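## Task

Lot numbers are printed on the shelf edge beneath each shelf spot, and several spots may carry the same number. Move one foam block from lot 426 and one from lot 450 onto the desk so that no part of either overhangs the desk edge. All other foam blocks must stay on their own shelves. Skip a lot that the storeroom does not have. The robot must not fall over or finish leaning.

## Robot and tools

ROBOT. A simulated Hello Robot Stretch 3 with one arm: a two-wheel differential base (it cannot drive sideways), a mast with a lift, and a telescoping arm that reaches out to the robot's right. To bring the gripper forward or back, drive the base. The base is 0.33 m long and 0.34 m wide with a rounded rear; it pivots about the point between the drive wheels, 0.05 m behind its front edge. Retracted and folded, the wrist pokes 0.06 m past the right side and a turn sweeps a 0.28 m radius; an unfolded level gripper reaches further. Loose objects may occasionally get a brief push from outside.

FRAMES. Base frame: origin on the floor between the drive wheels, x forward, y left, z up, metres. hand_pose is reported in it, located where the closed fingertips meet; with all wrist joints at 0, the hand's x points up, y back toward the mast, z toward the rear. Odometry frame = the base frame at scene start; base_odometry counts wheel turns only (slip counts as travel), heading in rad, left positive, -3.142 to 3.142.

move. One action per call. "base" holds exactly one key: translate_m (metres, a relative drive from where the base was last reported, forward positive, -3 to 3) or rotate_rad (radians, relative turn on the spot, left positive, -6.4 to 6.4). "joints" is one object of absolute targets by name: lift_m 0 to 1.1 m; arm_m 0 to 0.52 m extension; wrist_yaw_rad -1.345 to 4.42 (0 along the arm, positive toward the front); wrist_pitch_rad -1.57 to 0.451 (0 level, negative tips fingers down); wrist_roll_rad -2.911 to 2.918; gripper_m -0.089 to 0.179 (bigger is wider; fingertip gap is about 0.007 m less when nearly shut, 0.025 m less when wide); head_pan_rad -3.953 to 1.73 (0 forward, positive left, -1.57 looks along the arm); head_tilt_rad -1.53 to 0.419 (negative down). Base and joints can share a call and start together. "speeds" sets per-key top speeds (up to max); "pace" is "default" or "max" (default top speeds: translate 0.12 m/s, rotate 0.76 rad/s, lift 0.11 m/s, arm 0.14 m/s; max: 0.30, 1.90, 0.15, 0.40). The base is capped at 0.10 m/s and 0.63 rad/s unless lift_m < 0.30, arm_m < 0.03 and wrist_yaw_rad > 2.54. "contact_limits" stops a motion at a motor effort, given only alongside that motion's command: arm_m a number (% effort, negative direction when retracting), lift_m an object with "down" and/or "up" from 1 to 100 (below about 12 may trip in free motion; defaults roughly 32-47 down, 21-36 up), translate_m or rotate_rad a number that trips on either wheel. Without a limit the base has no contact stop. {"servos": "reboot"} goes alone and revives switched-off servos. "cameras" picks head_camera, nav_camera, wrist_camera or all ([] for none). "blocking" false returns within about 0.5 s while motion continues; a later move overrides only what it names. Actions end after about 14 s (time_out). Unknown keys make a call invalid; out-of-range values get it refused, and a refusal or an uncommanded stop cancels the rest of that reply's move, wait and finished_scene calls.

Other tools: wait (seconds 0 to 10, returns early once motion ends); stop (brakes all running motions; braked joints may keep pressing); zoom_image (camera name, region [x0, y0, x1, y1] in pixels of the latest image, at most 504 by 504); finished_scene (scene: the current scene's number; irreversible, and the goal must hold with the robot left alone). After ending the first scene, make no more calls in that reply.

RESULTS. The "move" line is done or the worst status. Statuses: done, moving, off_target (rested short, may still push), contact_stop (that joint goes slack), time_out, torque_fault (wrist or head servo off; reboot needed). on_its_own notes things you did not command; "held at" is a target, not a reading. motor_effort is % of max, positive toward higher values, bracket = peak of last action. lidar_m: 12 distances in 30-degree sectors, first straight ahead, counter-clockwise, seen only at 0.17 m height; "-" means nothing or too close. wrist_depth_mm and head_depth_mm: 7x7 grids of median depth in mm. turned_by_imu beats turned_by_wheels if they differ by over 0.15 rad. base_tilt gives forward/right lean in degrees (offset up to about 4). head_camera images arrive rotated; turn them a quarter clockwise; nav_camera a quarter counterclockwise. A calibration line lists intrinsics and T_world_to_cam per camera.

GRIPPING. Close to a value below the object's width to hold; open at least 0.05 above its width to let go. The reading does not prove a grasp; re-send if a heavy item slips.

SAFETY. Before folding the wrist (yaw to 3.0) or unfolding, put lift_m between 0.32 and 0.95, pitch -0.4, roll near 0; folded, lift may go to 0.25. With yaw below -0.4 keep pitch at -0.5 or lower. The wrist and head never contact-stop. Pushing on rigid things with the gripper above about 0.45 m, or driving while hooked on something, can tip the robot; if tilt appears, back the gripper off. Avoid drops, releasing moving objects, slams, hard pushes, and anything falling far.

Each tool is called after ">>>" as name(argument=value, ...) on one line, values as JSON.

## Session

>>> move(joints={"head_pan_rad": 0, "head_tilt_rad": -0.3}, cameras=["head_camera","nav_camera"])

>>> move(joints={"head_pan_rad": -1.4, "head_tilt_rad": -0.3}, cameras=["head_camera","nav_camera"])

>>> move(joints={"head_pan_rad": -2.8, "head_tilt_rad": -0.3}, cameras=["head_camera","nav_camera"])

>>> move(joints={"head_pan_rad": 1.4, "head_tilt_rad": -0.3}, cameras=["head_camera","nav_camera"])

Scene clock: 0.77 s.
move: done
base_odometry: x=+0.000 y=+0.000 heading=+0.000
turned_by_wheels: +0.000
turned_by_imu: +0.000
base_tilt: forward=-0.3 right=-1.3
lidar_m: 0.84 0.77 0.78 0.96 1.18 1.16 1.57 1.48 1.13 1.37 3.09 1.31
head_depth_mm: 1123 1211 1304 1397 1539 1686 1558 / 1006 1074 1147 1227 1325 1437 1488 / 917 975 1024 1099 1173 1258 1357 / 839 884 933 988 1049 1114 1200 / 775 811 850 894 946 1005 1067 / 720 751 784 822 866 910 968 / 673 697 728 761 796 840 896
base_status: not commanded
joint_positions: lift_m=+0.306 arm_m=+0.001 wrist_yaw_rad=+2.853 wrist_pitch_rad=-0.337 wrist_roll_rad=+0.000 gripper_m=+0.037 head_pan_rad=+0.000 head_tilt_rad=-0.302
joint_status: all done
measured_speeds: all 0
motor_effort: left_wheel=-0.3(0.5) right_wheel=+0.2(0.8) lift_m=+26.5(27.3) arm_m=-7.9(7.9) wrist_yaw_rad=+0.0(1.2) wrist_pitch_rad=+2.1(2.1) wrist_roll_rad=-0.1(0.3) gripper_m=+0.3(1.0) head_pan_rad=+0.0(1.5) head_tilt_rad=-3.6(6.5)
hand_pose: x=+0.0453 y=+0.0786 z=+0.3376 quat_wxyz=(+0.218, +0.707, +0.017, +0.673) (m; base frame)
wrist_depth_mm: 133 - - - - - - / 136 - - - - - - / 145 - - - - - - / 155 186 875 861 816 - - / 169 181 719 672 661 685 655 / 578 193 126 553 129 575 571 / 506 205 312 498 483 492 486
pictures: head_camera (sideways), nav_camera (sideways)
camera_calibration:
head_camera: T_world_to_cam=[[-0.246393, -0.0463215, -0.968062, 1.27692], [0.0407089, 0.997481, -0.0580904, 0.0750479], [0.968315, -0.0537219, -0.243886, 0.267117], [0, 0, 0, 1]] pos_world=[0.0529138, -0.00136021, 1.30564]
nav_camera: T_world_to_cam=[[0.271786, 0.0170509, 0.962207, -1.21099], [0.0143534, -0.999804, 0.0136629, 0.0322553], [0.962251, 0.0100975, -0.271977, 0.301336], [0, 0, 0, 1]] pos_world=[0.0387059, 0.0498547, 1.24674]

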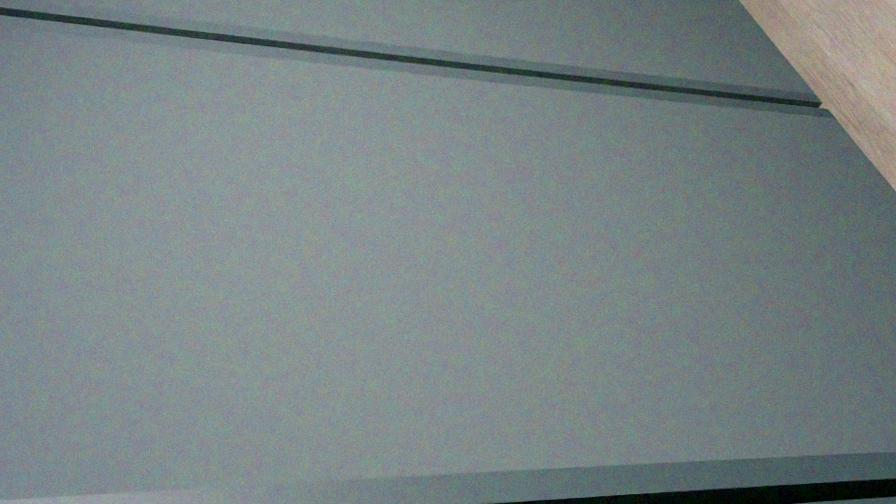

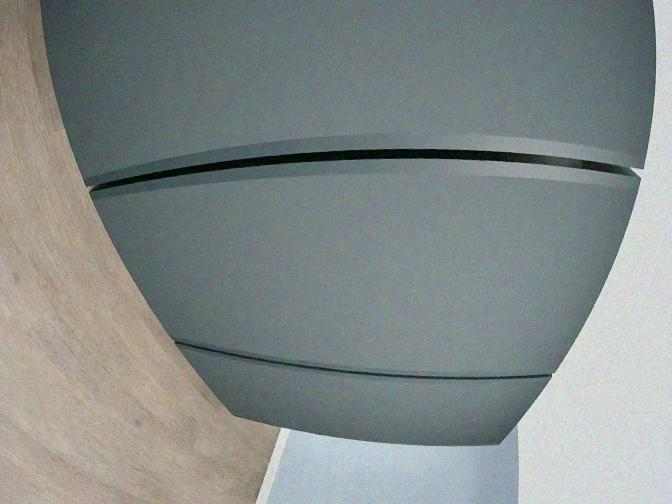

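Scene clock: 1.97 s.
move: done
base_odometry: x=+0.000 y=+0.000 heading=+0.000
turned_by_wheels: +0.000
turned_by_imu: +0.000
base_tilt: forward=-0.5 right=-1.2
lidar_m: 0.84 0.77 0.78 0.96 1.17 1.17 1.57 1.48 1.13 1.38 3.10 1.30
head_depth_mm: 1696 1755 1776 1825 1350 974 1567 / 1912 1964 2018 2016 1328 1795 1551 / 2192 2244 2310 2256 1401 1854 1512 / 2543 2663 2723 2656 2125 1992 1536 / 2919 3076 3149 3294 2847 1983 1528 / 2798 2883 3060 3265 2845 1982 1509 / 2644 2744 2896 3003 2800 1971 1519
base_status: not commanded
joint_positions: lift_m=+0.306 arm_m=+0.001 wrist_yaw_rad=+2.853 wrist_pitch_rad=-0.337 wrist_roll_rad=+0.000 gripper_m=+0.037 head_pan_rad=-1.434 head_tilt_rad=-0.302
joint_status: all done
measured_speeds: all 0
motor_effort: left_wheel=-0.1(0.5) right_wheel=+0.3(1.2) lift_m=+26.0(27.2) arm_m=-10.8(11.2) wrist_yaw_rad=-1.3(2.2) wrist_pitch_rad=+2.1(2.2) wrist_roll_rad=+0.0(0.3) gripper_m=+0.6(0.9) head_pan_rad=+3.3(5.7) head_tilt_rad=-2.1(4.9)
hand_pose: x=+0.0453 y=+0.0786 z=+0.3376 quat_wxyz=(+0.218, +0.707, +0.017, +0.673) (m; base frame)
wrist_depth_mm: 133 - - - - - - / 136 - - - - - - / 144 - - - - - - / 155 186 874 863 813 - - / 170 180 739 665 662 692 656 / 575 193 126 560 128 579 572 / 503 205 314 497 480 492 494
pictures: head_camera (sideways), nav_camera (sideways)
camera_calibration:
head_camera: T_world_to_cam=[[-0.0795575, 0.237762, -0.96806, 1.27592], [0.99369, 0.0959362, -0.0581014, 0.0691934], [0.0790577, -0.966574, -0.243894, 0.272475], [0, 0, 0, 1]] pos_world=[0.0112107, -0.0466348, 1.30564]
nav_camera: T_world_to_cam=[[0.0540379, -0.266912, 0.962205, -1.20965], [-0.988457, -0.150883, 0.0136579, 0.0383945], [0.141535, -0.951836, -0.271985, 0.306375], [0, 0, 0, 1]] pos_world=[0.0599557, -0.0254592, 1.24674]

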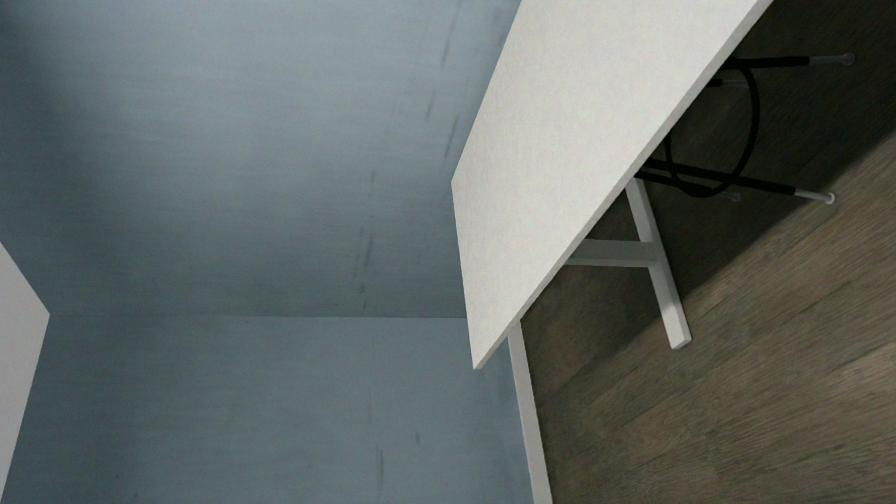

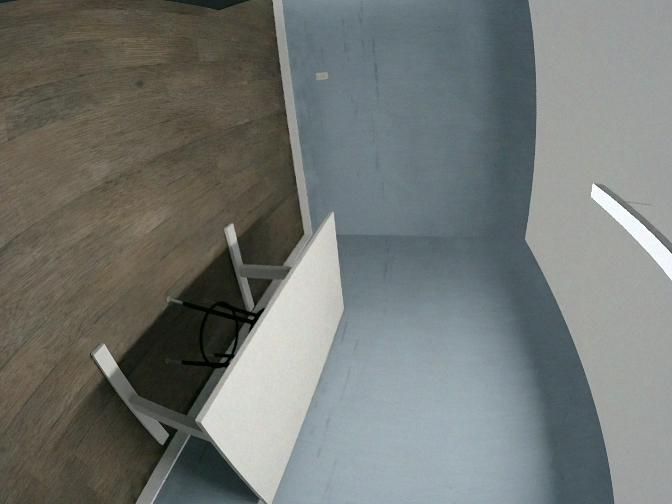

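Scene clock: 3.13 s.
move: done
base_odometry: x=+0.000 y=+0.000 heading=+0.000
turned_by_wheels: +0.000
turned_by_imu: +0.000
base_tilt: forward=-0.4 right=-1.3
lidar_m: 0.85 0.77 0.78 0.96 1.17 1.16 1.57 1.48 1.13 1.38 3.10 1.31
head_depth_mm: 1610 1706 1813 1939 2060 1965 1558 / 1539 1621 1731 1841 1944 1983 1556 / 1457 1527 1608 1710 1813 1883 1553 / 1394 1466 1536 1628 1729 1806 1540 / 1340 1402 1480 1551 1631 1721 1535 / 1295 1346 1404 1467 1551 1644 1523 / 1240 1292 1343 1421 1485 1564 1520
base_status: not commanded
joint_positions: lift_m=+0.306 arm_m=+0.001 wrist_yaw_rad=+2.853 wrist_pitch_rad=-0.337 wrist_roll_rad=+0.000 gripper_m=+0.037 head_pan_rad=-2.840 head_tilt_rad=-0.302
joint_status: all done
measured_speeds: translate_m=+0.000 rotate_rad=+0.000 lift_m=+0.000 arm_m=+0.000 wrist_yaw_rad=+0.000 wrist_pitch_rad=+0.000 wrist_roll_rad=+0.000 head_pan_rad=+0.024 head_tilt_rad=+0.000
motor_effort: left_wheel=+0.1(0.4) right_wheel=+0.6(1.2) lift_m=+26.5(27.1) arm_m=-12.1(12.8) wrist_yaw_rad=-0.5(1.7) wrist_pitch_rad=+2.1(2.2) wrist_roll_rad=+0.1(0.3) gripper_m=+0.2(0.8) head_pan_rad=+3.5(4.7) head_tilt_rad=+0.1(6.4)
hand_pose: x=+0.0453 y=+0.0786 z=+0.3376 quat_wxyz=(+0.218, +0.707, +0.017, +0.673) (m; base frame)
wrist_depth_mm: 133 - - - - - - / 136 - - - - - - / 145 - - - - - - / 156 186 894 873 819 - - / 170 181 726 676 663 689 660 / 570 193 126 561 128 571 573 / 507 204 315 498 482 492 491
pictures: head_camera (sideways), nav_camera (sideways)
camera_calibration:
head_camera: T_world_to_cam=[[0.221498, 0.117466, -0.96806, 1.27406], [0.257659, -0.964489, -0.0580785, 0.0737057], [-0.940505, -0.236565, -0.243899, 0.278787], [0, 0, 0, 1]] pos_world=[-0.038992, -0.0126186, 1.30564]
nav_camera: T_world_to_cam=[[-0.254429, -0.0970545, 0.962209, -1.20779], [-0.310878, 0.950352, 0.0136555, 0.0343041], [-0.915762, -0.295655, -0.271969, 0.312764], [0, 0, 0, 1]] pos_world=[-0.0102154, -0.0573522, 1.24674]

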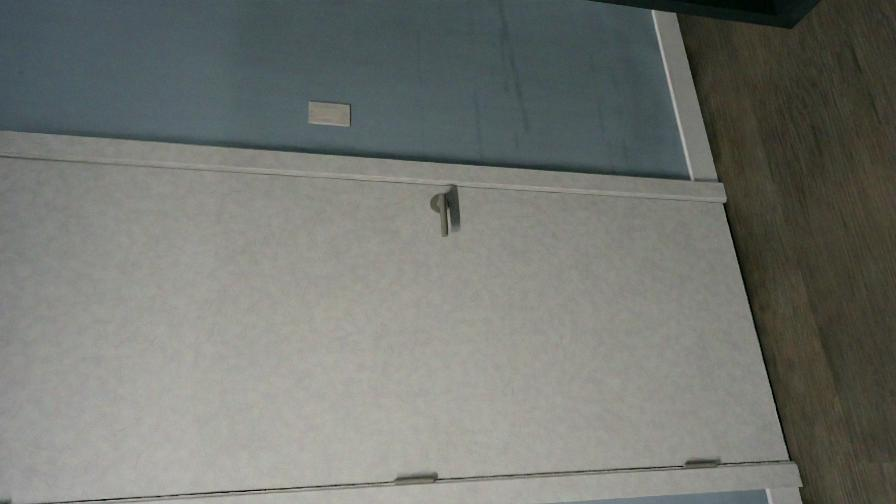

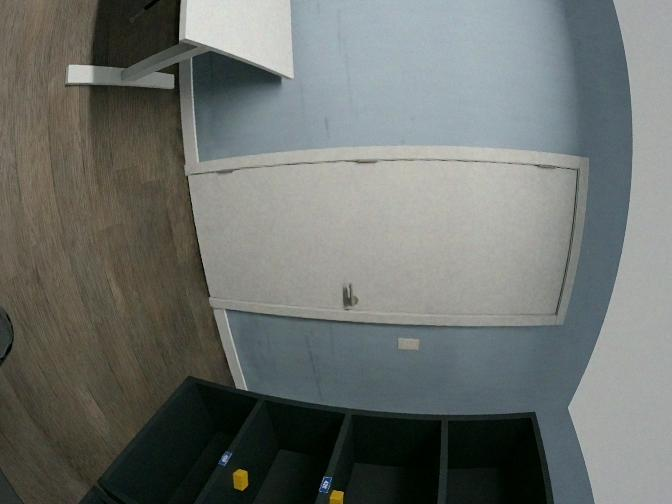

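Scene clock: 6.43 s.
move: done
base_odometry: x=+0.000 y=+0.000 heading=+0.000
turned_by_wheels: +0.000
turned_by_imu: +0.000
base_tilt: forward=-0.3 right=-1.2
lidar_m: 0.84 0.77 0.78 0.96 1.17 1.17 1.57 1.48 1.13 1.38 3.09 1.31
head_depth_mm: 688 711 735 760 788 816 851 / 741 768 795 825 858 893 930 / 803 834 865 901 938 985 1026 / 889 913 950 996 1046 1099 1158 / 965 1006 1060 1109 1175 1231 1307 / 1068 1127 1186 1253 1339 1422 1452 / 1138 1190 1255 1327 1395 1481 1475
base_status: not commanded
joint_positions: lift_m=+0.306 arm_m=+0.001 wrist_yaw_rad=+2.853 wrist_pitch_rad=-0.337 wrist_roll_rad=+0.000 gripper_m=+0.037 head_pan_rad=+1.408 head_tilt_rad=-0.302
joint_status: all done
measured_speeds: translate_m=+0.000 rotate_rad=+0.000 lift_m=+0.000 arm_m=+0.000 wrist_yaw_rad=+0.000 wrist_pitch_rad=+0.000 wrist_roll_rad=+0.000 head_pan_rad=-0.024 head_tilt_rad=+0.000
motor_effort: left_wheel=+0.0(0.8) right_wheel=+0.3(1.5) lift_m=+26.6(27.4) arm_m=-12.1(13.0) wrist_yaw_rad=-1.3(2.2) wrist_pitch_rad=+2.1(2.1) wrist_roll_rad=+0.0(0.3) gripper_m=+0.4(1.2) head_pan_rad=-2.4(7.1) head_tilt_rad=+3.7(6.8)
hand_pose: x=+0.0453 y=+0.0786 z=+0.3376 quat_wxyz=(+0.218, +0.707, +0.017, +0.673) (m; base frame)
wrist_depth_mm: 133 - - - - - - / 136 - - - - - - / 145 - - - - - - / 156 186 873 868 825 - - / 170 180 734 675 673 685 656 / 570 193 126 563 129 573 580 / 502 206 314 498 484 493 493
pictures: head_camera (sideways), nav_camera (sideways)
camera_calibration:
head_camera: T_world_to_cam=[[0.00586289, -0.250639, -0.968063, 1.2754], [-0.977764, 0.2015, -0.0580917, 0.0812244], [0.209625, 0.946878, -0.243885, 0.271671], [0, 0, 0, 1]] pos_world=[0.0149917, 0.0460584, 1.30564]
nav_camera: T_world_to_cam=[[0.0271219, 0.270953, 0.96221, -1.20951], [0.988973, -0.147466, 0.0136493, 0.0263653], [0.145591, 0.95123, -0.271965, 0.306278], [0, 0, 0, 1]] pos_world=[-0.0378618, 0.0402679, 1.24674]

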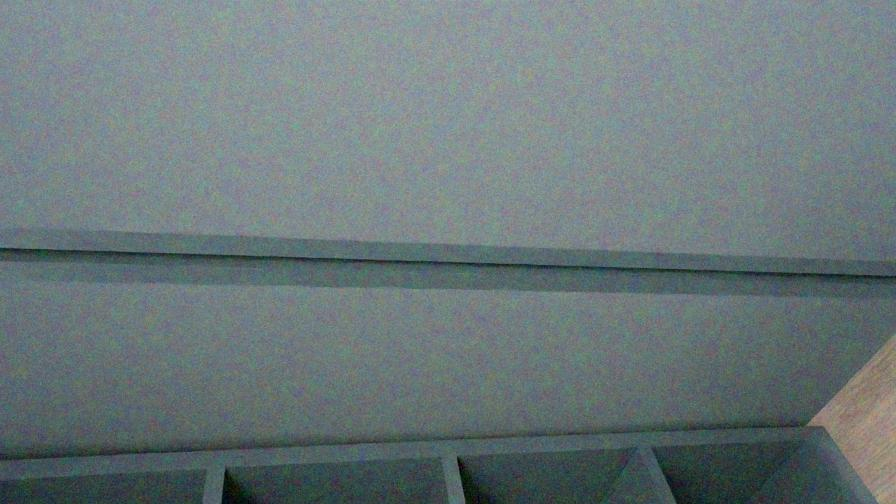

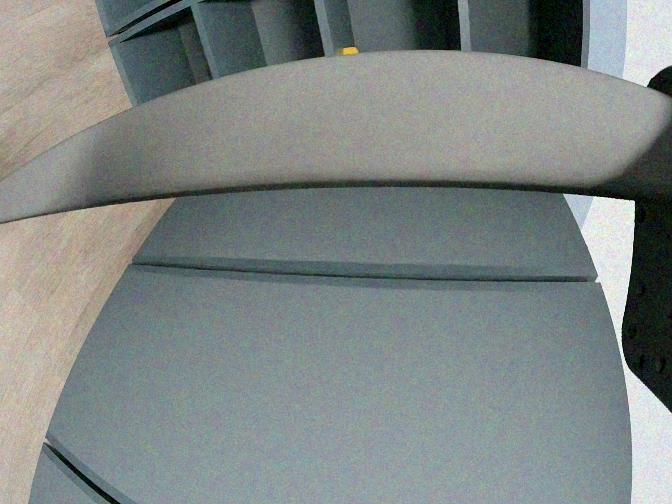

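>>> move(joints={"head_pan_rad": -3.9, "head_tilt_rad": -0.3}, cameras=["head_camera","nav_camera"])

>>> zoom_image(camera="head_camera", region=[400, 0, 700, 252])

>>> zoom_image(camera="head_camera", region=[400, 252, 700, 503])

>>> move(joints={"head_pan_rad": -3.55, "head_tilt_rad": -0.3}, cameras=["head_camera"])

>>> zoom_image(camera="head_camera", region=[380, 100, 660, 400])

Scene clock: 18.40 s.
move: done
base_odometry: x=+0.000 y=+0.000 heading=+0.000
turned_by_wheels: +0.000
turned_by_imu: +0.000
base_tilt: forward=-0.3 right=-1.4
lidar_m: 0.85 0.77 0.78 0.96 1.17 1.16 1.57 1.48 1.13 1.38 3.09 1.31
head_depth_mm: - - - - - - - / 1376 1422 - - - - - / 1385 1427 1528 1496 1639 1674 1458 / 1036 1071 1195 1294 1450 1326 1403 / 1413 1463 1546 1269 1512 1366 1409 / 1445 1485 1566 1625 1693 1720 1433 / 1439 1495 1593 1596 1685 1701 1437
base_status: not commanded
joint_positions: lift_m=+0.306 arm_m=+0.001 wrist_yaw_rad=+2.853 wrist_pitch_rad=-0.337 wrist_roll_rad=+0.000 gripper_m=+0.037 head_pan_rad=-3.908 head_tilt_rad=-0.300
joint_status: all done
measured_speeds: translate_m=+0.000 rotate_rad=+0.000 lift_m=+0.000 arm_m=+0.000 wrist_yaw_rad=+0.000 wrist_pitch_rad=+0.000 wrist_roll_rad=+0.000 head_pan_rad=+0.024 head_tilt_rad=+0.000
motor_effort: left_wheel=-0.3(0.6) right_wheel=+0.6(1.4) lift_m=+26.5(26.9) arm_m=-11.8(12.9) wrist_yaw_rad=+0.2(1.8) wrist_pitch_rad=+2.1(2.1) wrist_roll_rad=+0.1(0.3) gripper_m=+0.6(1.0) head_pan_rad=+2.8(4.8) head_tilt_rad=+4.6(8.9)
hand_pose: x=+0.0453 y=+0.0786 z=+0.3376 quat_wxyz=(+0.218, +0.707, +0.017, +0.673) (m; base frame)
wrist_depth_mm: 134 - - - - - - / 136 - - - - - - / 145 - - - - - - / 156 186 876 864 837 - - / 170 180 735 674 656 689 659 / 572 193 126 566 129 572 573 / 502 205 315 497 480 492 492
pictures: head_camera (sideways), nav_camera (sideways)
camera_calibration:
head_camera: T_world_to_cam=[[0.208304, -0.136302, -0.96852, 1.27478], [-0.721279, -0.690213, -0.0579941, 0.0795351], [-0.66058, 0.710654, -0.242086, 0.274629], [0, 0, 0, 1]] pos_world=[-0.0267606, 0.0334847, 1.30574]
nav_camera: T_world_to_cam=[[-0.206308, 0.174976, 0.962715, -1.20879], [0.683124, 0.730174, 0.0136807, 0.0281576], [-0.700556, 0.660477, -0.270171, 0.309128], [0, 0, 0, 1]] pos_world=[-0.0520559, -0.0132224, 1.24685]

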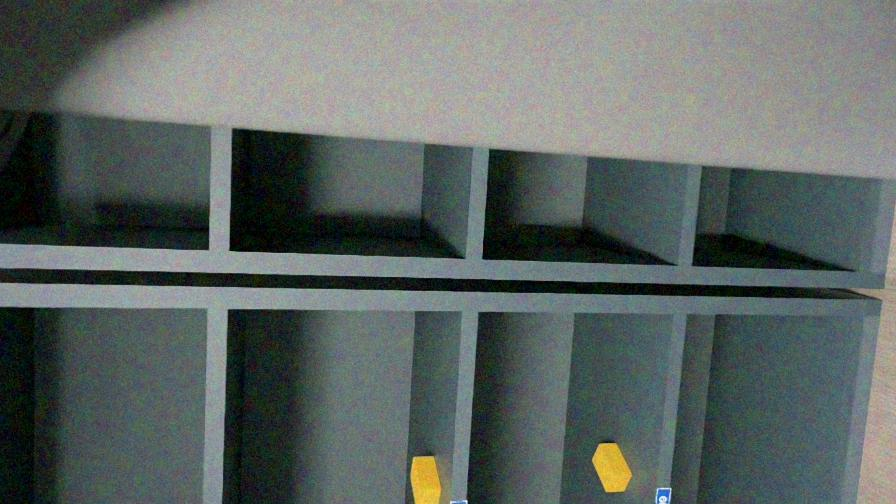

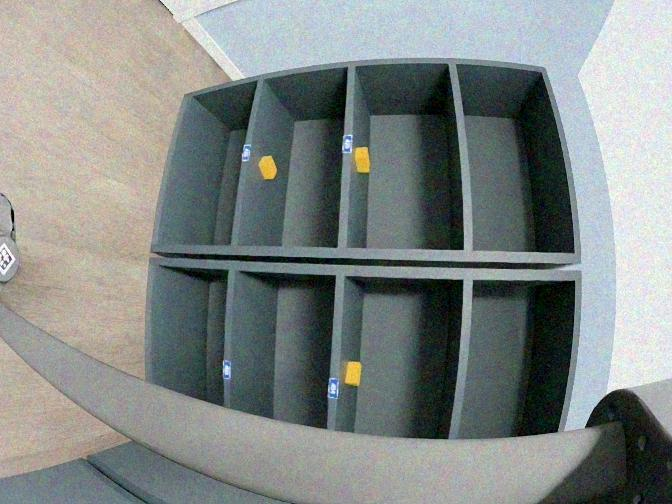

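Scaled by 1.680 from the camera's 896x504 image, which has a finer 1280x720 frame.

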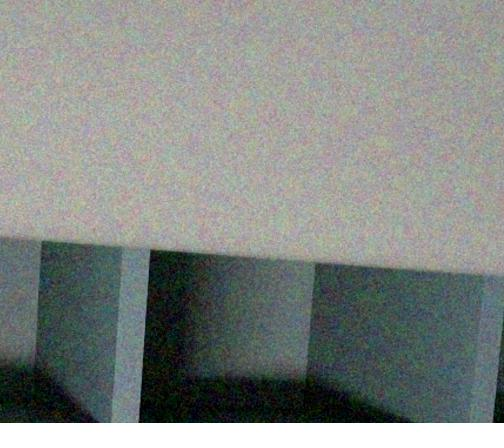

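Scaled by 1.680 from the camera's 896x504 image, which has a finer 1280x720 frame.

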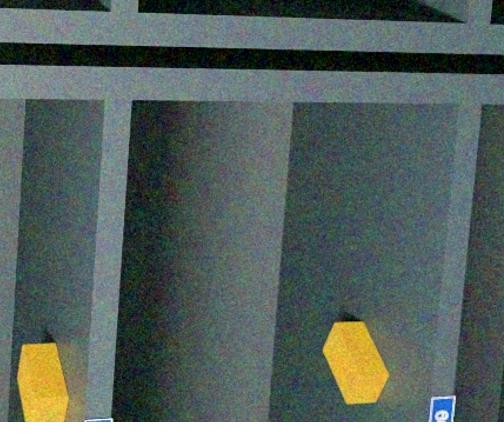

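Scene clock: 19.20 s.
move: done
base_odometry: x=+0.000 y=+0.000 heading=+0.000
turned_by_wheels: +0.000
turned_by_imu: +0.000
base_tilt: forward=-0.3 right=-1.3
lidar_m: 0.84 0.77 0.78 0.96 1.17 1.16 1.57 1.48 1.13 1.38 3.08 1.31
head_depth_mm: 1246 1040 1062 1104 1262 1238 1437 / 1424 1477 1531 1522 1654 1329 1366 / 1485 1530 1620 1653 1722 1750 1456 / 1565 1612 1719 1748 1742 1808 1498 / 1572 1652 1798 1810 1727 1876 1538 / 1382 1452 1541 1592 1646 1732 1533 / 1716 1801 1860 1958 2063 1966 1527
base_status: not commanded
joint_positions: lift_m=+0.306 arm_m=+0.001 wrist_yaw_rad=+2.853 wrist_pitch_rad=-0.337 wrist_roll_rad=+0.000 gripper_m=+0.037 head_pan_rad=-3.542 head_tilt_rad=-0.300
joint_status: all done
measured_speeds: all 0
motor_effort: left_wheel=+0.3(0.6) right_wheel=+0.2(1.0) lift_m=+26.5(26.9) arm_m=-12.0(12.5) wrist_yaw_rad=-0.3(1.9) wrist_pitch_rad=+2.1(2.1) wrist_roll_rad=+0.0(0.4) gripper_m=+0.5(0.8) head_pan_rad=+1.6(6.0) head_tilt_rad=+4.8(7.5)
hand_pose: x=+0.0453 y=+0.0786 z=+0.3376 quat_wxyz=(+0.218, +0.707, +0.017, +0.673) (m; base frame)
wrist_depth_mm: 133 - - - - - - / 136 - - - - - - / 145 - - - - - - / 156 186 872 866 822 - - / 169 181 733 675 668 689 661 / 568 193 126 560 129 577 572 / 500 205 312 501 484 493 490
pictures: head_camera (sideways)
camera_calibration:
head_camera: T_world_to_cam=[[0.243269, -0.0527806, -0.968522, 1.27456], [-0.426587, -0.902588, -0.0579606, 0.0776825], [-0.871117, 0.427259, -0.242087, 0.275955], [0, 0, 0, 1]] pos_world=[-0.0365322, 0.0194828, 1.30574]

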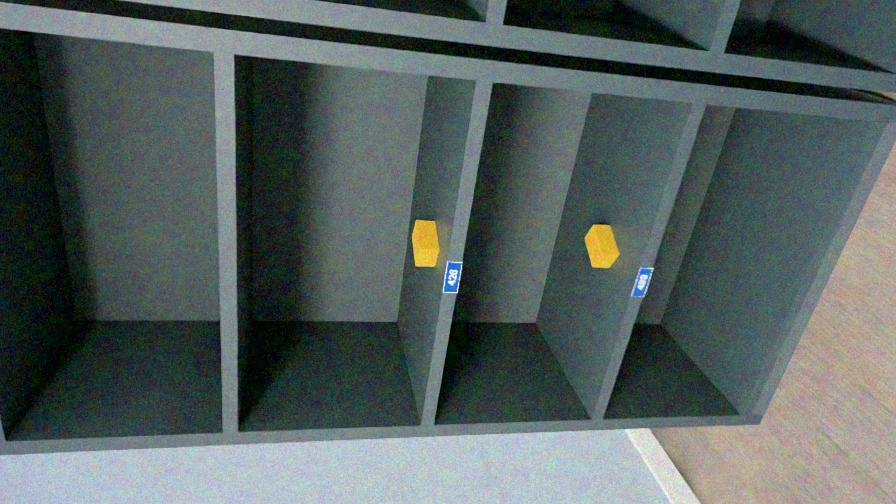

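Scaled by 1.680 from the camera's 896x504 image, which has a finer 1280x720 frame.

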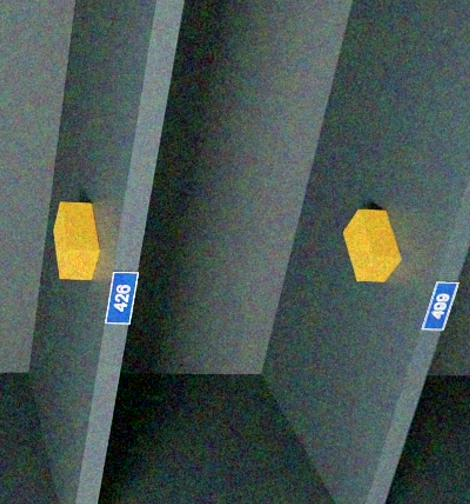

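>>> move(joints={"lift_m": 0.28, "head_pan_rad": 0.9, "head_tilt_rad": -0.35}, base={"rotate_rad": -0.03}, pace="max", cameras=[])

>>> move(base={"translate_m": -0.77}, pace="max", cameras=[])

>>> move(base={"rotate_rad": -2.425}, joints={"lift_m": 0.5, "head_pan_rad": -2.2, "head_tilt_rad": -0.35}, pace="max", cameras=["head_camera","nav_camera"])

>>> zoom_image(camera="head_camera", region=[300, 100, 800, 503])

>>> move(joints={"wrist_yaw_rad": 0, "wrist_pitch_rad": -0.4, "lift_m": 0.94, "gripper_m": 0.179, "head_pan_rad": -1.57, "head_tilt_rad": -0.35}, pace="max")

Scene clock: 63.20 s.
move: done
base_odometry: x=+0.000 y=+0.000 heading=-0.030
turned_by_wheels: -0.030
turned_by_imu: -0.030
base_tilt: forward=-0.4 right=-1.3
lidar_m: 0.86 0.77 0.77 0.94 1.59 1.16 1.57 1.48 1.13 1.33 3.10 1.36
head_depth_mm: 615 643 680 718 764 812 866 / 625 658 693 733 781 830 889 / 638 671 709 750 799 855 915 / 649 684 726 767 818 876 940 / 662 701 738 788 844 902 969 / 674 717 757 807 861 925 996 / 688 728 776 826 884 952 1028
base_status: done
joint_positions: lift_m=+0.280 arm_m=+0.001 wrist_yaw_rad=+2.853 wrist_pitch_rad=-0.338 wrist_roll_rad=+0.000 gripper_m=+0.037 head_pan_rad=+0.908 head_tilt_rad=-0.350
joint_status: all done
measured_speeds: translate_m=+0.000 rotate_rad=+0.000 lift_m=+0.000 arm_m=+0.000 wrist_yaw_rad=+0.000 wrist_pitch_rad=+0.000 wrist_roll_rad=+0.000 head_pan_rad=-0.024 head_tilt_rad=+0.000
motor_effort: left_wheel=+5.9(9.1) right_wheel=-5.7(10.6) lift_m=+29.1(30.3) arm_m=-10.5(12.6) wrist_yaw_rad=+0.2(2.0) wrist_pitch_rad=+2.2(2.4) wrist_roll_rad=+0.0(0.4) gripper_m=+0.5(1.1) head_pan_rad=-3.4(6.9) head_tilt_rad=-3.1(7.2)
hand_pose: x=+0.0452 y=+0.0785 z=+0.3110 quat_wxyz=(+0.218, +0.707, +0.018, +0.673) (m; base frame)
wrist_depth_mm: 133 - - - - - - / 137 - - - - - - / 145 - - - - - - / 156 186 823 812 799 759 - / 170 180 684 626 627 643 640 / 531 194 126 527 129 543 535 / 479 206 284 454 454 465 463
pictures: none
No camera images: "cameras" was empty.

Scene clock: 67.10 s.
move: done
base_odometry: x=-0.770 y=+0.023 heading=-0.030
turned_by_wheels: +0.000
turned_by_imu: +0.000
base_tilt: forward=-0.2 right=-1.1
lidar_m: 1.50 1.35 1.36 0.75 0.84 0.84 0.82 0.91 0.92 1.06 1.06 2.39
head_depth_mm: 1110 1163 1229 1292 1374 1461 1493 / 1125 1178 1254 1324 1403 1486 1479 / 1143 1199 1275 1350 1439 1531 1474 / 1172 1242 1302 1392 1472 1567 1463 / 1194 1251 1337 1414 1504 1607 1466 / 1221 1282 1357 1456 1544 1659 1447 / 1200 1265 1326 1414 1464 1595 1403
base_status: done
joint_positions: lift_m=+0.280 arm_m=+0.001 wrist_yaw_rad=+2.853 wrist_pitch_rad=-0.338 wrist_roll_rad=+0.000 gripper_m=+0.037 head_pan_rad=+0.900 head_tilt_rad=-0.350
joint_status: not commanded
measured_speeds: all 0
motor_effort: left_wheel=-4.0(13.7) right_wheel=-2.5(15.0) lift_m=+27.9(29.5) arm_m=-10.0(11.4) wrist_yaw_rad=-1.1(1.8) wrist_pitch_rad=+2.3(2.3) wrist_roll_rad=+0.0(0.4) gripper_m=-0.1(1.0) head_pan_rad=-3.4(3.8) head_tilt_rad=-2.6(4.1)
hand_pose: x=+0.0452 y=+0.0785 z=+0.3110 quat_wxyz=(+0.218, +0.707, +0.018, +0.673) (m; base frame)
wrist_depth_mm: 134 - - - - - - / 136 - - - - - - / 145 161 - - - - - / 155 169 815 801 808 805 805 / 166 180 686 627 619 641 645 / 544 194 126 533 129 542 540 / 471 206 284 457 454 468 463
pictures: none
No camera images: "cameras" was empty.

Scene clock: 71.57 s.
move: done
base_odometry: x=-0.770 y=+0.023 heading=-2.454
turned_by_wheels: -2.425
turned_by_imu: -2.385
base_tilt: forward=-0.3 right=-1.2
lidar_m: 0.91 0.96 1.06 2.25 1.85 1.39 1.36 1.42 0.75 1.11 0.82 0.94
head_depth_mm: 1363 1363 1448 1416 1507 1565 1442 / 1331 1302 1533 1183 1593 1293 1406 / 1232 1286 1399 1092 1544 1181 1393 / 673 709 1278 904 1336 1070 1301 / 636 679 724 770 817 880 939 / 716 769 856 883 918 1024 917 / 876 943 1031 1030 757 1101 861
base_status: done
joint_positions: lift_m=+0.500 arm_m=+0.001 wrist_yaw_rad=+2.853 wrist_pitch_rad=-0.339 wrist_roll_rad=+0.000 gripper_m=+0.037 head_pan_rad=-2.201 head_tilt_rad=-0.350
joint_status: all done
measured_speeds: all 0
motor_effort: left_wheel=+5.9(14.2) right_wheel=-8.8(14.3) lift_m=+24.7(32.8) arm_m=-12.4(12.9) wrist_yaw_rad=-0.7(2.2) wrist_pitch_rad=+2.3(2.5) wrist_roll_rad=+0.1(0.3) gripper_m=+0.4(1.0) head_pan_rad=+3.3(5.8) head_tilt_rad=-2.1(5.3)
hand_pose: x=+0.0452 y=+0.0785 z=+0.5309 quat_wxyz=(+0.218, +0.706, +0.018, +0.673) (m; base frame)
wrist_depth_mm: 133 - - - - - - / 136 - - - - - - / 144 - - - - - - / 155 185 - - - - - / 173 180 - 952 947 976 980 / 808 193 126 800 128 820 809 / 723 205 699 706 688 713 699
pictures: head_camera (sideways), nav_camera (sideways)
camera_calibration:
head_camera: T_world_to_cam=[[0.135289, 0.264198, -0.954933, 1.25748], [0.783865, -0.618032, -0.0599357, 0.0728969], [-0.606014, -0.74043, -0.290708, 0.337683], [0, 0, 0, 1]] pos_world=[-0.0226241, -0.0371408, 1.30335]
nav_camera: T_world_to_cam=[[-0.173625, -0.26718, 0.947876, -1.18956], [-0.816856, 0.576696, 0.0129283, 0.0382726], [-0.550091, -0.772034, -0.318376, 0.370961], [0, 0, 0, 1]] pos_world=[0.0287879, -0.0535028, 1.24516]

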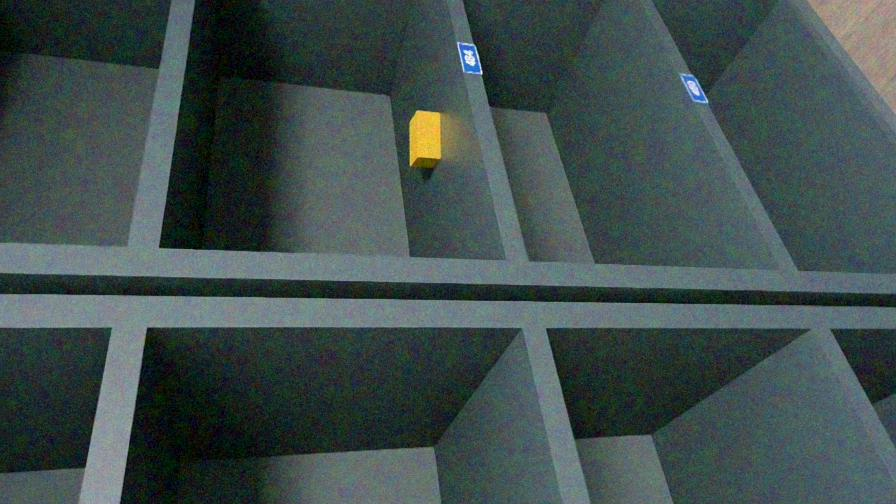

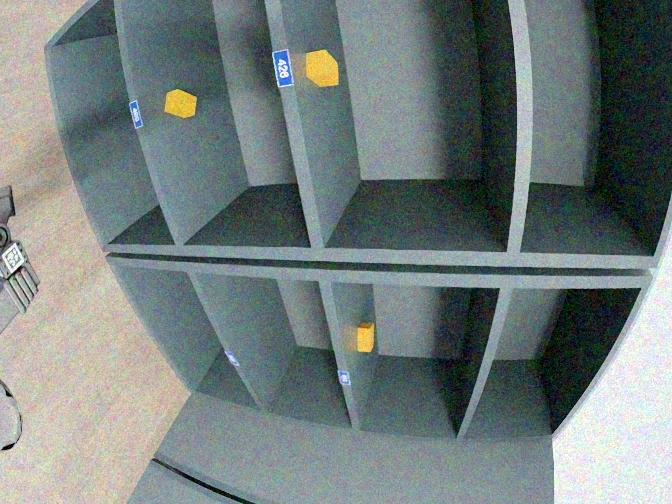

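Scaled by 1.008 from the camera's 896x504 image, which has a finer 1280x720 frame.

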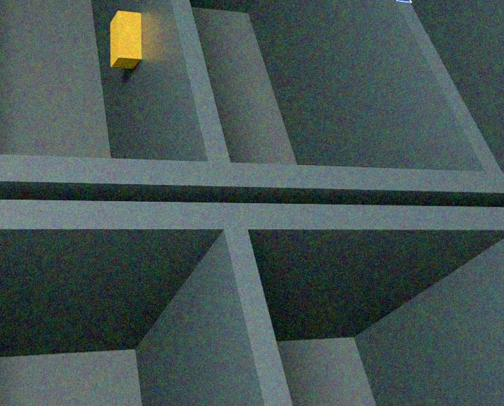

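Scene clock: 75.30 s.
move: done
base_odometry: x=-0.770 y=+0.023 heading=-2.454
turned_by_wheels: +0.000
turned_by_imu: +0.000
base_tilt: forward=-0.2 right=-1.2
lidar_m: 0.91 0.96 1.06 2.25 1.85 1.39 1.36 1.42 0.75 1.11 0.82 0.93
head_depth_mm: 923 940 1031 1012 804 1018 946 / 924 971 1042 1084 795 1133 876 / 926 992 1045 1084 787 1126 - / 925 992 1053 1074 780 1120 - / 927 994 1052 1061 768 1112 870 / 931 1000 1055 1047 765 1104 818 / 933 1001 1056 1031 1187 1101 890
base_status: not commanded
joint_positions: lift_m=+0.940 arm_m=+0.001 wrist_yaw_rad=+0.003 wrist_pitch_rad=-0.413 wrist_roll_rad=+0.000 gripper_m=+0.179 head_pan_rad=-1.570 head_tilt_rad=-0.350
joint_status: all done
measured_speeds: all 0
motor_effort: left_wheel=+6.0(6.3) right_wheel=-9.0(9.8) lift_m=+26.0(32.2) arm_m=-10.4(12.6) wrist_yaw_rad=-3.0(8.2) wrist_pitch_rad=+1.9(4.1) wrist_roll_rad=-0.1(0.3) gripper_m=+0.4(84.7) head_pan_rad=-3.1(5.5) head_tilt_rad=-0.9(4.1)
hand_pose: x=-0.0209 y=-0.3706 z=+0.9539 quat_wxyz=(+0.693, +0.146, -0.691, -0.144) (m; base frame)
wrist_depth_mm: - - - 394 - - - / - - - - - - - / - - - - - - - / - - - - - - - / - 143 - 742 - - - / - 139 - - - - - / - - - - - - 105
pictures: head_camera (sideways), nav_camera (sideways), wrist_camera
camera_calibration:
head_camera: T_world_to_cam=[[-0.0465783, 0.293132, -0.954937, 1.2586], [0.997528, -0.0367049, -0.0599229, 0.0715475], [-0.0526162, -0.955367, -0.290698, 0.334297], [0, 0, 0, 1]] pos_world=[0.00484216, -0.0469329, 1.30335]
nav_camera: T_world_to_cam=[[0.017388, -0.318159, 0.947878, -1.19072], [-0.999786, -0.0161478, 0.0129201, 0.0394803], [0.0111955, -0.9479, -0.318372, 0.367549], [0, 0, 0, 1]] pos_world=[0.0560612, -0.0298017, 1.24516]
wrist_camera: T_world_to_cam=[[-0.998892, -0.0397765, -0.0251358, -0.0049929], [-0.00239735, 0.576531, -0.817071, 1.02557], [0.0469918, -0.816106, -0.575988, 0.414113], [0, 0, 0, 1]] pos_world=[-0.0219886, -0.253511, 1.07636]

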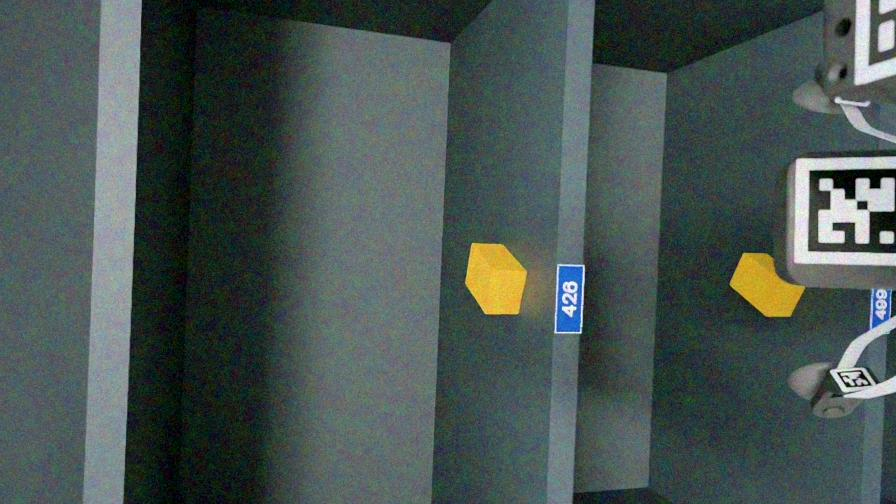

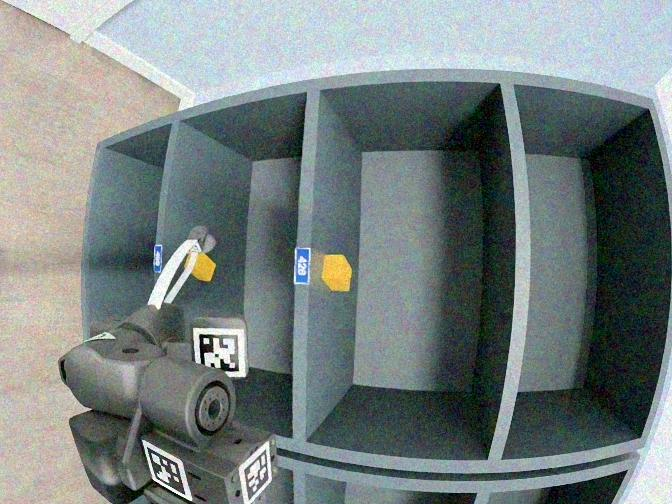

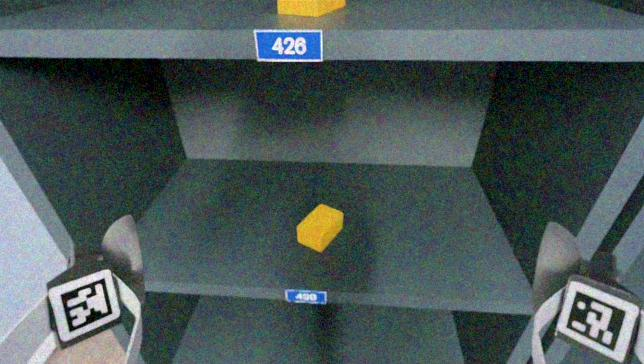

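>>> move(base={"translate_m": 0.045}, joints={"lift_m": 1.06, "arm_m": 0.22, "wrist_pitch_rad": -0.27}, cameras=["head_camera","wrist_camera"])

Scene clock: 92.80 s.
move: done
base_odometry: x=-0.804 y=-0.006 heading=-2.454
turned_by_wheels: +0.000
turned_by_imu: +0.000
base_tilt: forward=-0.3 right=-1.1
lidar_m: 0.86 0.91 1.04 1.53 1.92 1.44 1.40 1.47 0.78 1.12 0.79 0.89
head_depth_mm: 928 938 1030 939 803 1078 884 / 925 974 316 291 739 1133 883 / 927 994 314 305 733 1121 875 / 929 991 1041 328 723 1115 872 / 928 998 1057 1060 768 1110 896 / 930 1000 1058 1047 766 1108 893 / 934 1000 1053 1031 1080 1090 888
base_status: done
joint_positions: lift_m=+1.060 arm_m=+0.220 wrist_yaw_rad=+0.003 wrist_pitch_rad=-0.291 wrist_roll_rad=+0.000 gripper_m=+0.179 head_pan_rad=-1.570 head_tilt_rad=-0.350
joint_status: all done
measured_speeds: all 0
motor_effort: left_wheel=+6.4(10.5) right_wheel=+1.7(8.2) lift_m=+27.7(34.1) arm_m=+12.3(14.4) wrist_yaw_rad=-2.8(4.1) wrist_pitch_rad=+3.5(5.9) wrist_roll_rad=-0.1(0.3) gripper_m=+0.5(1.0) head_pan_rad=-2.5(3.8) head_tilt_rad=+0.2(1.3)
hand_pose: x=-0.0209 y=-0.6035 z=+1.1020 quat_wxyz=(+0.700, +0.104, -0.699, -0.102) (m; base frame)
wrist_depth_mm: - - - - - - 555 / - - - - - - 585 / - - - - - - - / - - - - - - - / - 143 - - - - - / - 126 - - - - - / - - - 281 - - 105
pictures: head_camera (sideways), wrist_camera
camera_calibration:
head_camera: T_world_to_cam=[[-0.0464318, 0.293151, -0.954938, 1.2586], [0.997508, -0.0372269, -0.0599298, 0.071533], [-0.0531178, -0.955341, -0.290692, 0.334292], [0, 0, 0, 1]] pos_world=[0.00484117, -0.0469331, 1.30335]
wrist_camera: T_world_to_cam=[[-0.998888, -0.042472, -0.0204519, -0.0172953], [-0.00210113, 0.473541, -0.880769, 1.28894], [0.0470929, -0.879747, -0.473103, 0.157584], [0, 0, 0, 1]] pos_world=[-0.0219889, -0.472465, 1.20946]

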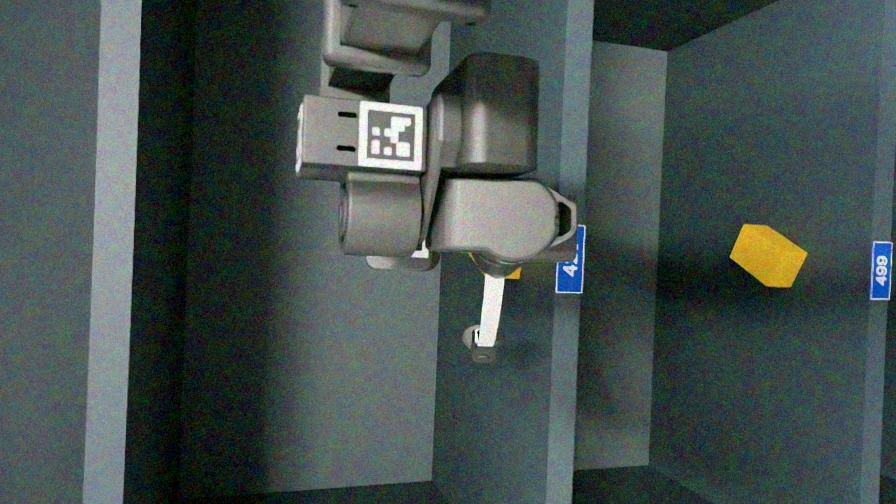

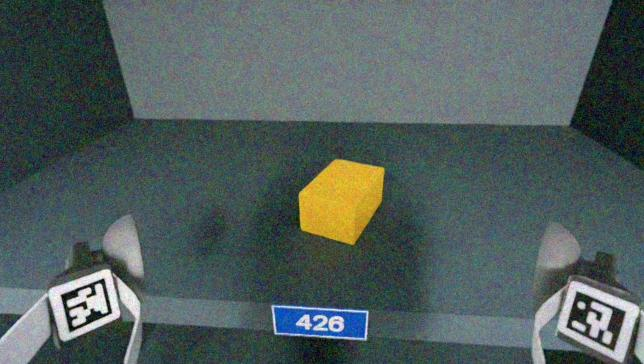

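>>> move(base={"translate_m": 0.08}, joints={"wrist_yaw_rad": -0.38}, cameras=[])

>>> move(joints={"arm_m": 0.43}, contact_limits={"arm_m": 30}, cameras=["wrist_camera"])

>>> move(joints={"lift_m": 1.01}, contact_limits={"lift_m": {"down": 14}}, cameras=["wrist_camera"])

Scene clock: 113.70 s.
move: done
base_odometry: x=-0.866 y=-0.056 heading=-2.454
turned_by_wheels: +0.000
turned_by_imu: +0.000
base_tilt: forward=-0.2 right=-1.2
lidar_m: 0.79 0.82 1.01 1.51 2.03 1.52 1.48 1.53 0.82 1.12 0.75 0.81
head_depth_mm: 927 941 1036 935 751 1141 885 / 927 973 317 313 1203 1132 880 / 929 992 314 300 1201 1129 873 / 930 997 1041 319 695 1120 872 / 934 1002 1061 1060 771 1110 895 / 934 1001 1060 1043 1202 1104 891 / 850 872 947 901 880 1004 887
base_status: done
joint_positions: lift_m=+1.060 arm_m=+0.220 wrist_yaw_rad=-0.377 wrist_pitch_rad=-0.291 wrist_roll_rad=+0.000 gripper_m=+0.179 head_pan_rad=-1.570 head_tilt_rad=-0.350
joint_status: all done
measured_speeds: all 0
motor_effort: left_wheel=+7.9(12.0) right_wheel=+0.6(8.2) lift_m=+24.1(24.4) arm_m=+4.9(7.9) wrist_yaw_rad=-3.2(5.3) wrist_pitch_rad=+3.5(3.6) wrist_roll_rad=-0.1(0.3) gripper_m=+0.5(1.0) head_pan_rad=-2.1(3.0) head_tilt_rad=+1.0(1.8)
hand_pose: x=-0.1093 y=-0.5867 z=+1.1020 quat_wxyz=(+0.668, -0.030, -0.706, -0.232) (m; base frame)
wrist_depth_mm: - - - - 686 - - / - - - - 732 - - / - - - - - - - / - - - - - - - / - 143 - - - - - / - 126 - - - - - / - - 279 - - - 105
pictures: none
No camera images: "cameras" was empty.

Scene clock: 116.50 s.
move: done
base_odometry: x=-0.866 y=-0.056 heading=-2.454
turned_by_wheels: +0.000
turned_by_imu: +0.000
base_tilt: forward=-0.3 right=-1.2
lidar_m: 0.78 0.82 1.01 1.52 2.02 1.52 1.48 1.53 0.82 1.12 0.76 0.81
head_depth_mm: 932 941 1023 1016 804 1145 888 / 925 976 410 1003 794 1131 881 / 929 991 508 630 779 1121 879 / 929 995 1035 832 778 1114 876 / 931 1003 1055 1059 768 1110 897 / 937 1002 1058 1042 1202 1107 893 / 850 872 942 904 881 1008 885
base_status: not commanded
joint_positions: lift_m=+1.060 arm_m=+0.430 wrist_yaw_rad=-0.377 wrist_pitch_rad=-0.291 wrist_roll_rad=+0.000 gripper_m=+0.179 head_pan_rad=-1.570 head_tilt_rad=-0.350
joint_status: all done
measured_speeds: all 0
motor_effort: left_wheel=+7.3(8.4) right_wheel=+0.8(1.3) lift_m=+25.3(25.5) arm_m=+12.3(14.3) wrist_yaw_rad=-2.1(4.6) wrist_pitch_rad=+3.5(3.6) wrist_roll_rad=-0.1(0.3) gripper_m=+0.2(1.0) head_pan_rad=-2.0(2.6) head_tilt_rad=+1.5(2.4)
contact_limits: arm_m 30 (drawing in: default 31, maximum 55; extending or still: default 39, maximum 69)
hand_pose: x=-0.1094 y=-0.7967 z=+1.1020 quat_wxyz=(+0.668, -0.030, -0.706, -0.232) (m; base frame)
wrist_depth_mm: - - - - - 498 - / - - - - - 528 - / - - - - - - - / - - - - - - - / - 142 - - - - - / - 126 - - - - - / - - - 197 - - 105
pictures: wrist_camera
camera_calibration:
wrist_camera: T_world_to_cam=[[-0.943407, 0.331003, -0.0204725, 0.189775], [0.173688, 0.440561, -0.88076, 1.37317], [-0.282515, -0.834471, -0.47312, -0.00815372], [0, 0, 0, 1]] pos_world=[-0.0617714, -0.674584, 1.20946]

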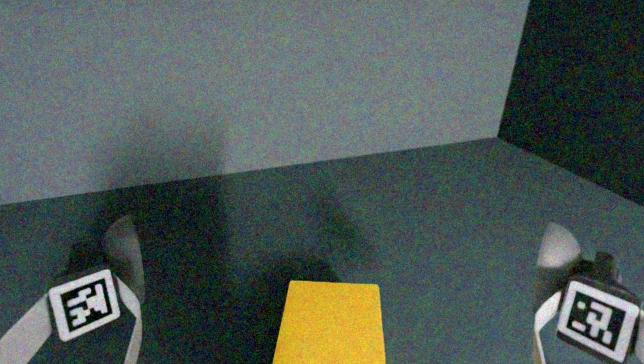

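Scene clock: 117.80 s.
move: done
base_odometry: x=-0.866 y=-0.056 heading=-2.454
turned_by_wheels: +0.000
turned_by_imu: +0.000
base_tilt: forward=-0.2 right=-1.3
lidar_m: 0.79 0.82 1.01 1.51 2.03 1.52 1.48 1.53 0.82 1.12 0.76 0.81
head_depth_mm: 934 942 1044 357 1198 1140 887 / 932 977 1045 395 795 1130 881 / 930 993 1030 510 779 1119 875 / 932 998 1045 534 776 1116 873 / 934 1000 1060 1055 770 1112 894 / 934 1001 1056 1044 1197 1102 891 / 852 870 945 904 879 1008 886
base_status: not commanded
joint_positions: lift_m=+1.010 arm_m=+0.430 wrist_yaw_rad=-0.377 wrist_pitch_rad=-0.291 wrist_roll_rad=+0.000 gripper_m=+0.179 head_pan_rad=-1.570 head_tilt_rad=-0.350
joint_status: all done
measured_speeds: all 0
motor_effort: left_wheel=+7.8(8.3) right_wheel=+0.9(1.2) lift_m=+26.4(26.7) arm_m=+8.7(12.3) wrist_yaw_rad=-2.9(4.2) wrist_pitch_rad=+3.5(3.6) wrist_roll_rad=-0.1(0.3) gripper_m=+0.7(1.3) head_pan_rad=-1.7(2.4) head_tilt_rad=+1.7(2.7)
contact_limits: arm_m 30 (drawing in: default 31, maximum 55; extending or still: default 39, maximum 69); lift_m down 14 (down: maximum 72; up: maximum 65)
hand_pose: x=-0.1094 y=-0.7967 z=+1.0520 quat_wxyz=(+0.668, -0.030, -0.706, -0.232) (m; base frame)
wrist_depth_mm: - - - - - 495 - / - - - - - 531 - / - - - - - - - / - - - - - - - / - 142 - 191 - - - / - 126 - 164 164 - - / - - - 136 - - 105
pictures: wrist_camera
camera_calibration:
wrist_camera: T_world_to_cam=[[-0.943407, 0.331003, -0.0204725, 0.188751], [0.173688, 0.440561, -0.88076, 1.32913], [-0.282515, -0.834471, -0.47312, -0.0318097], [0, 0, 0, 1]] pos_world=[-0.0617714, -0.674584, 1.15946]

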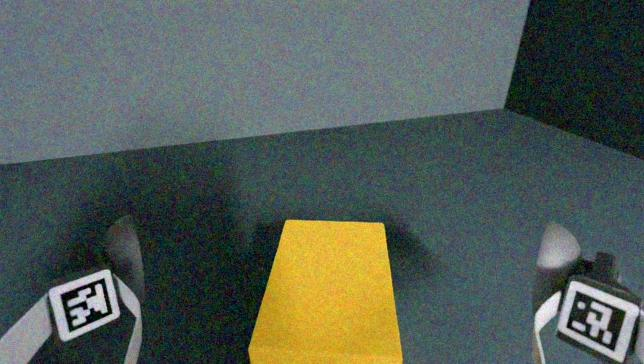

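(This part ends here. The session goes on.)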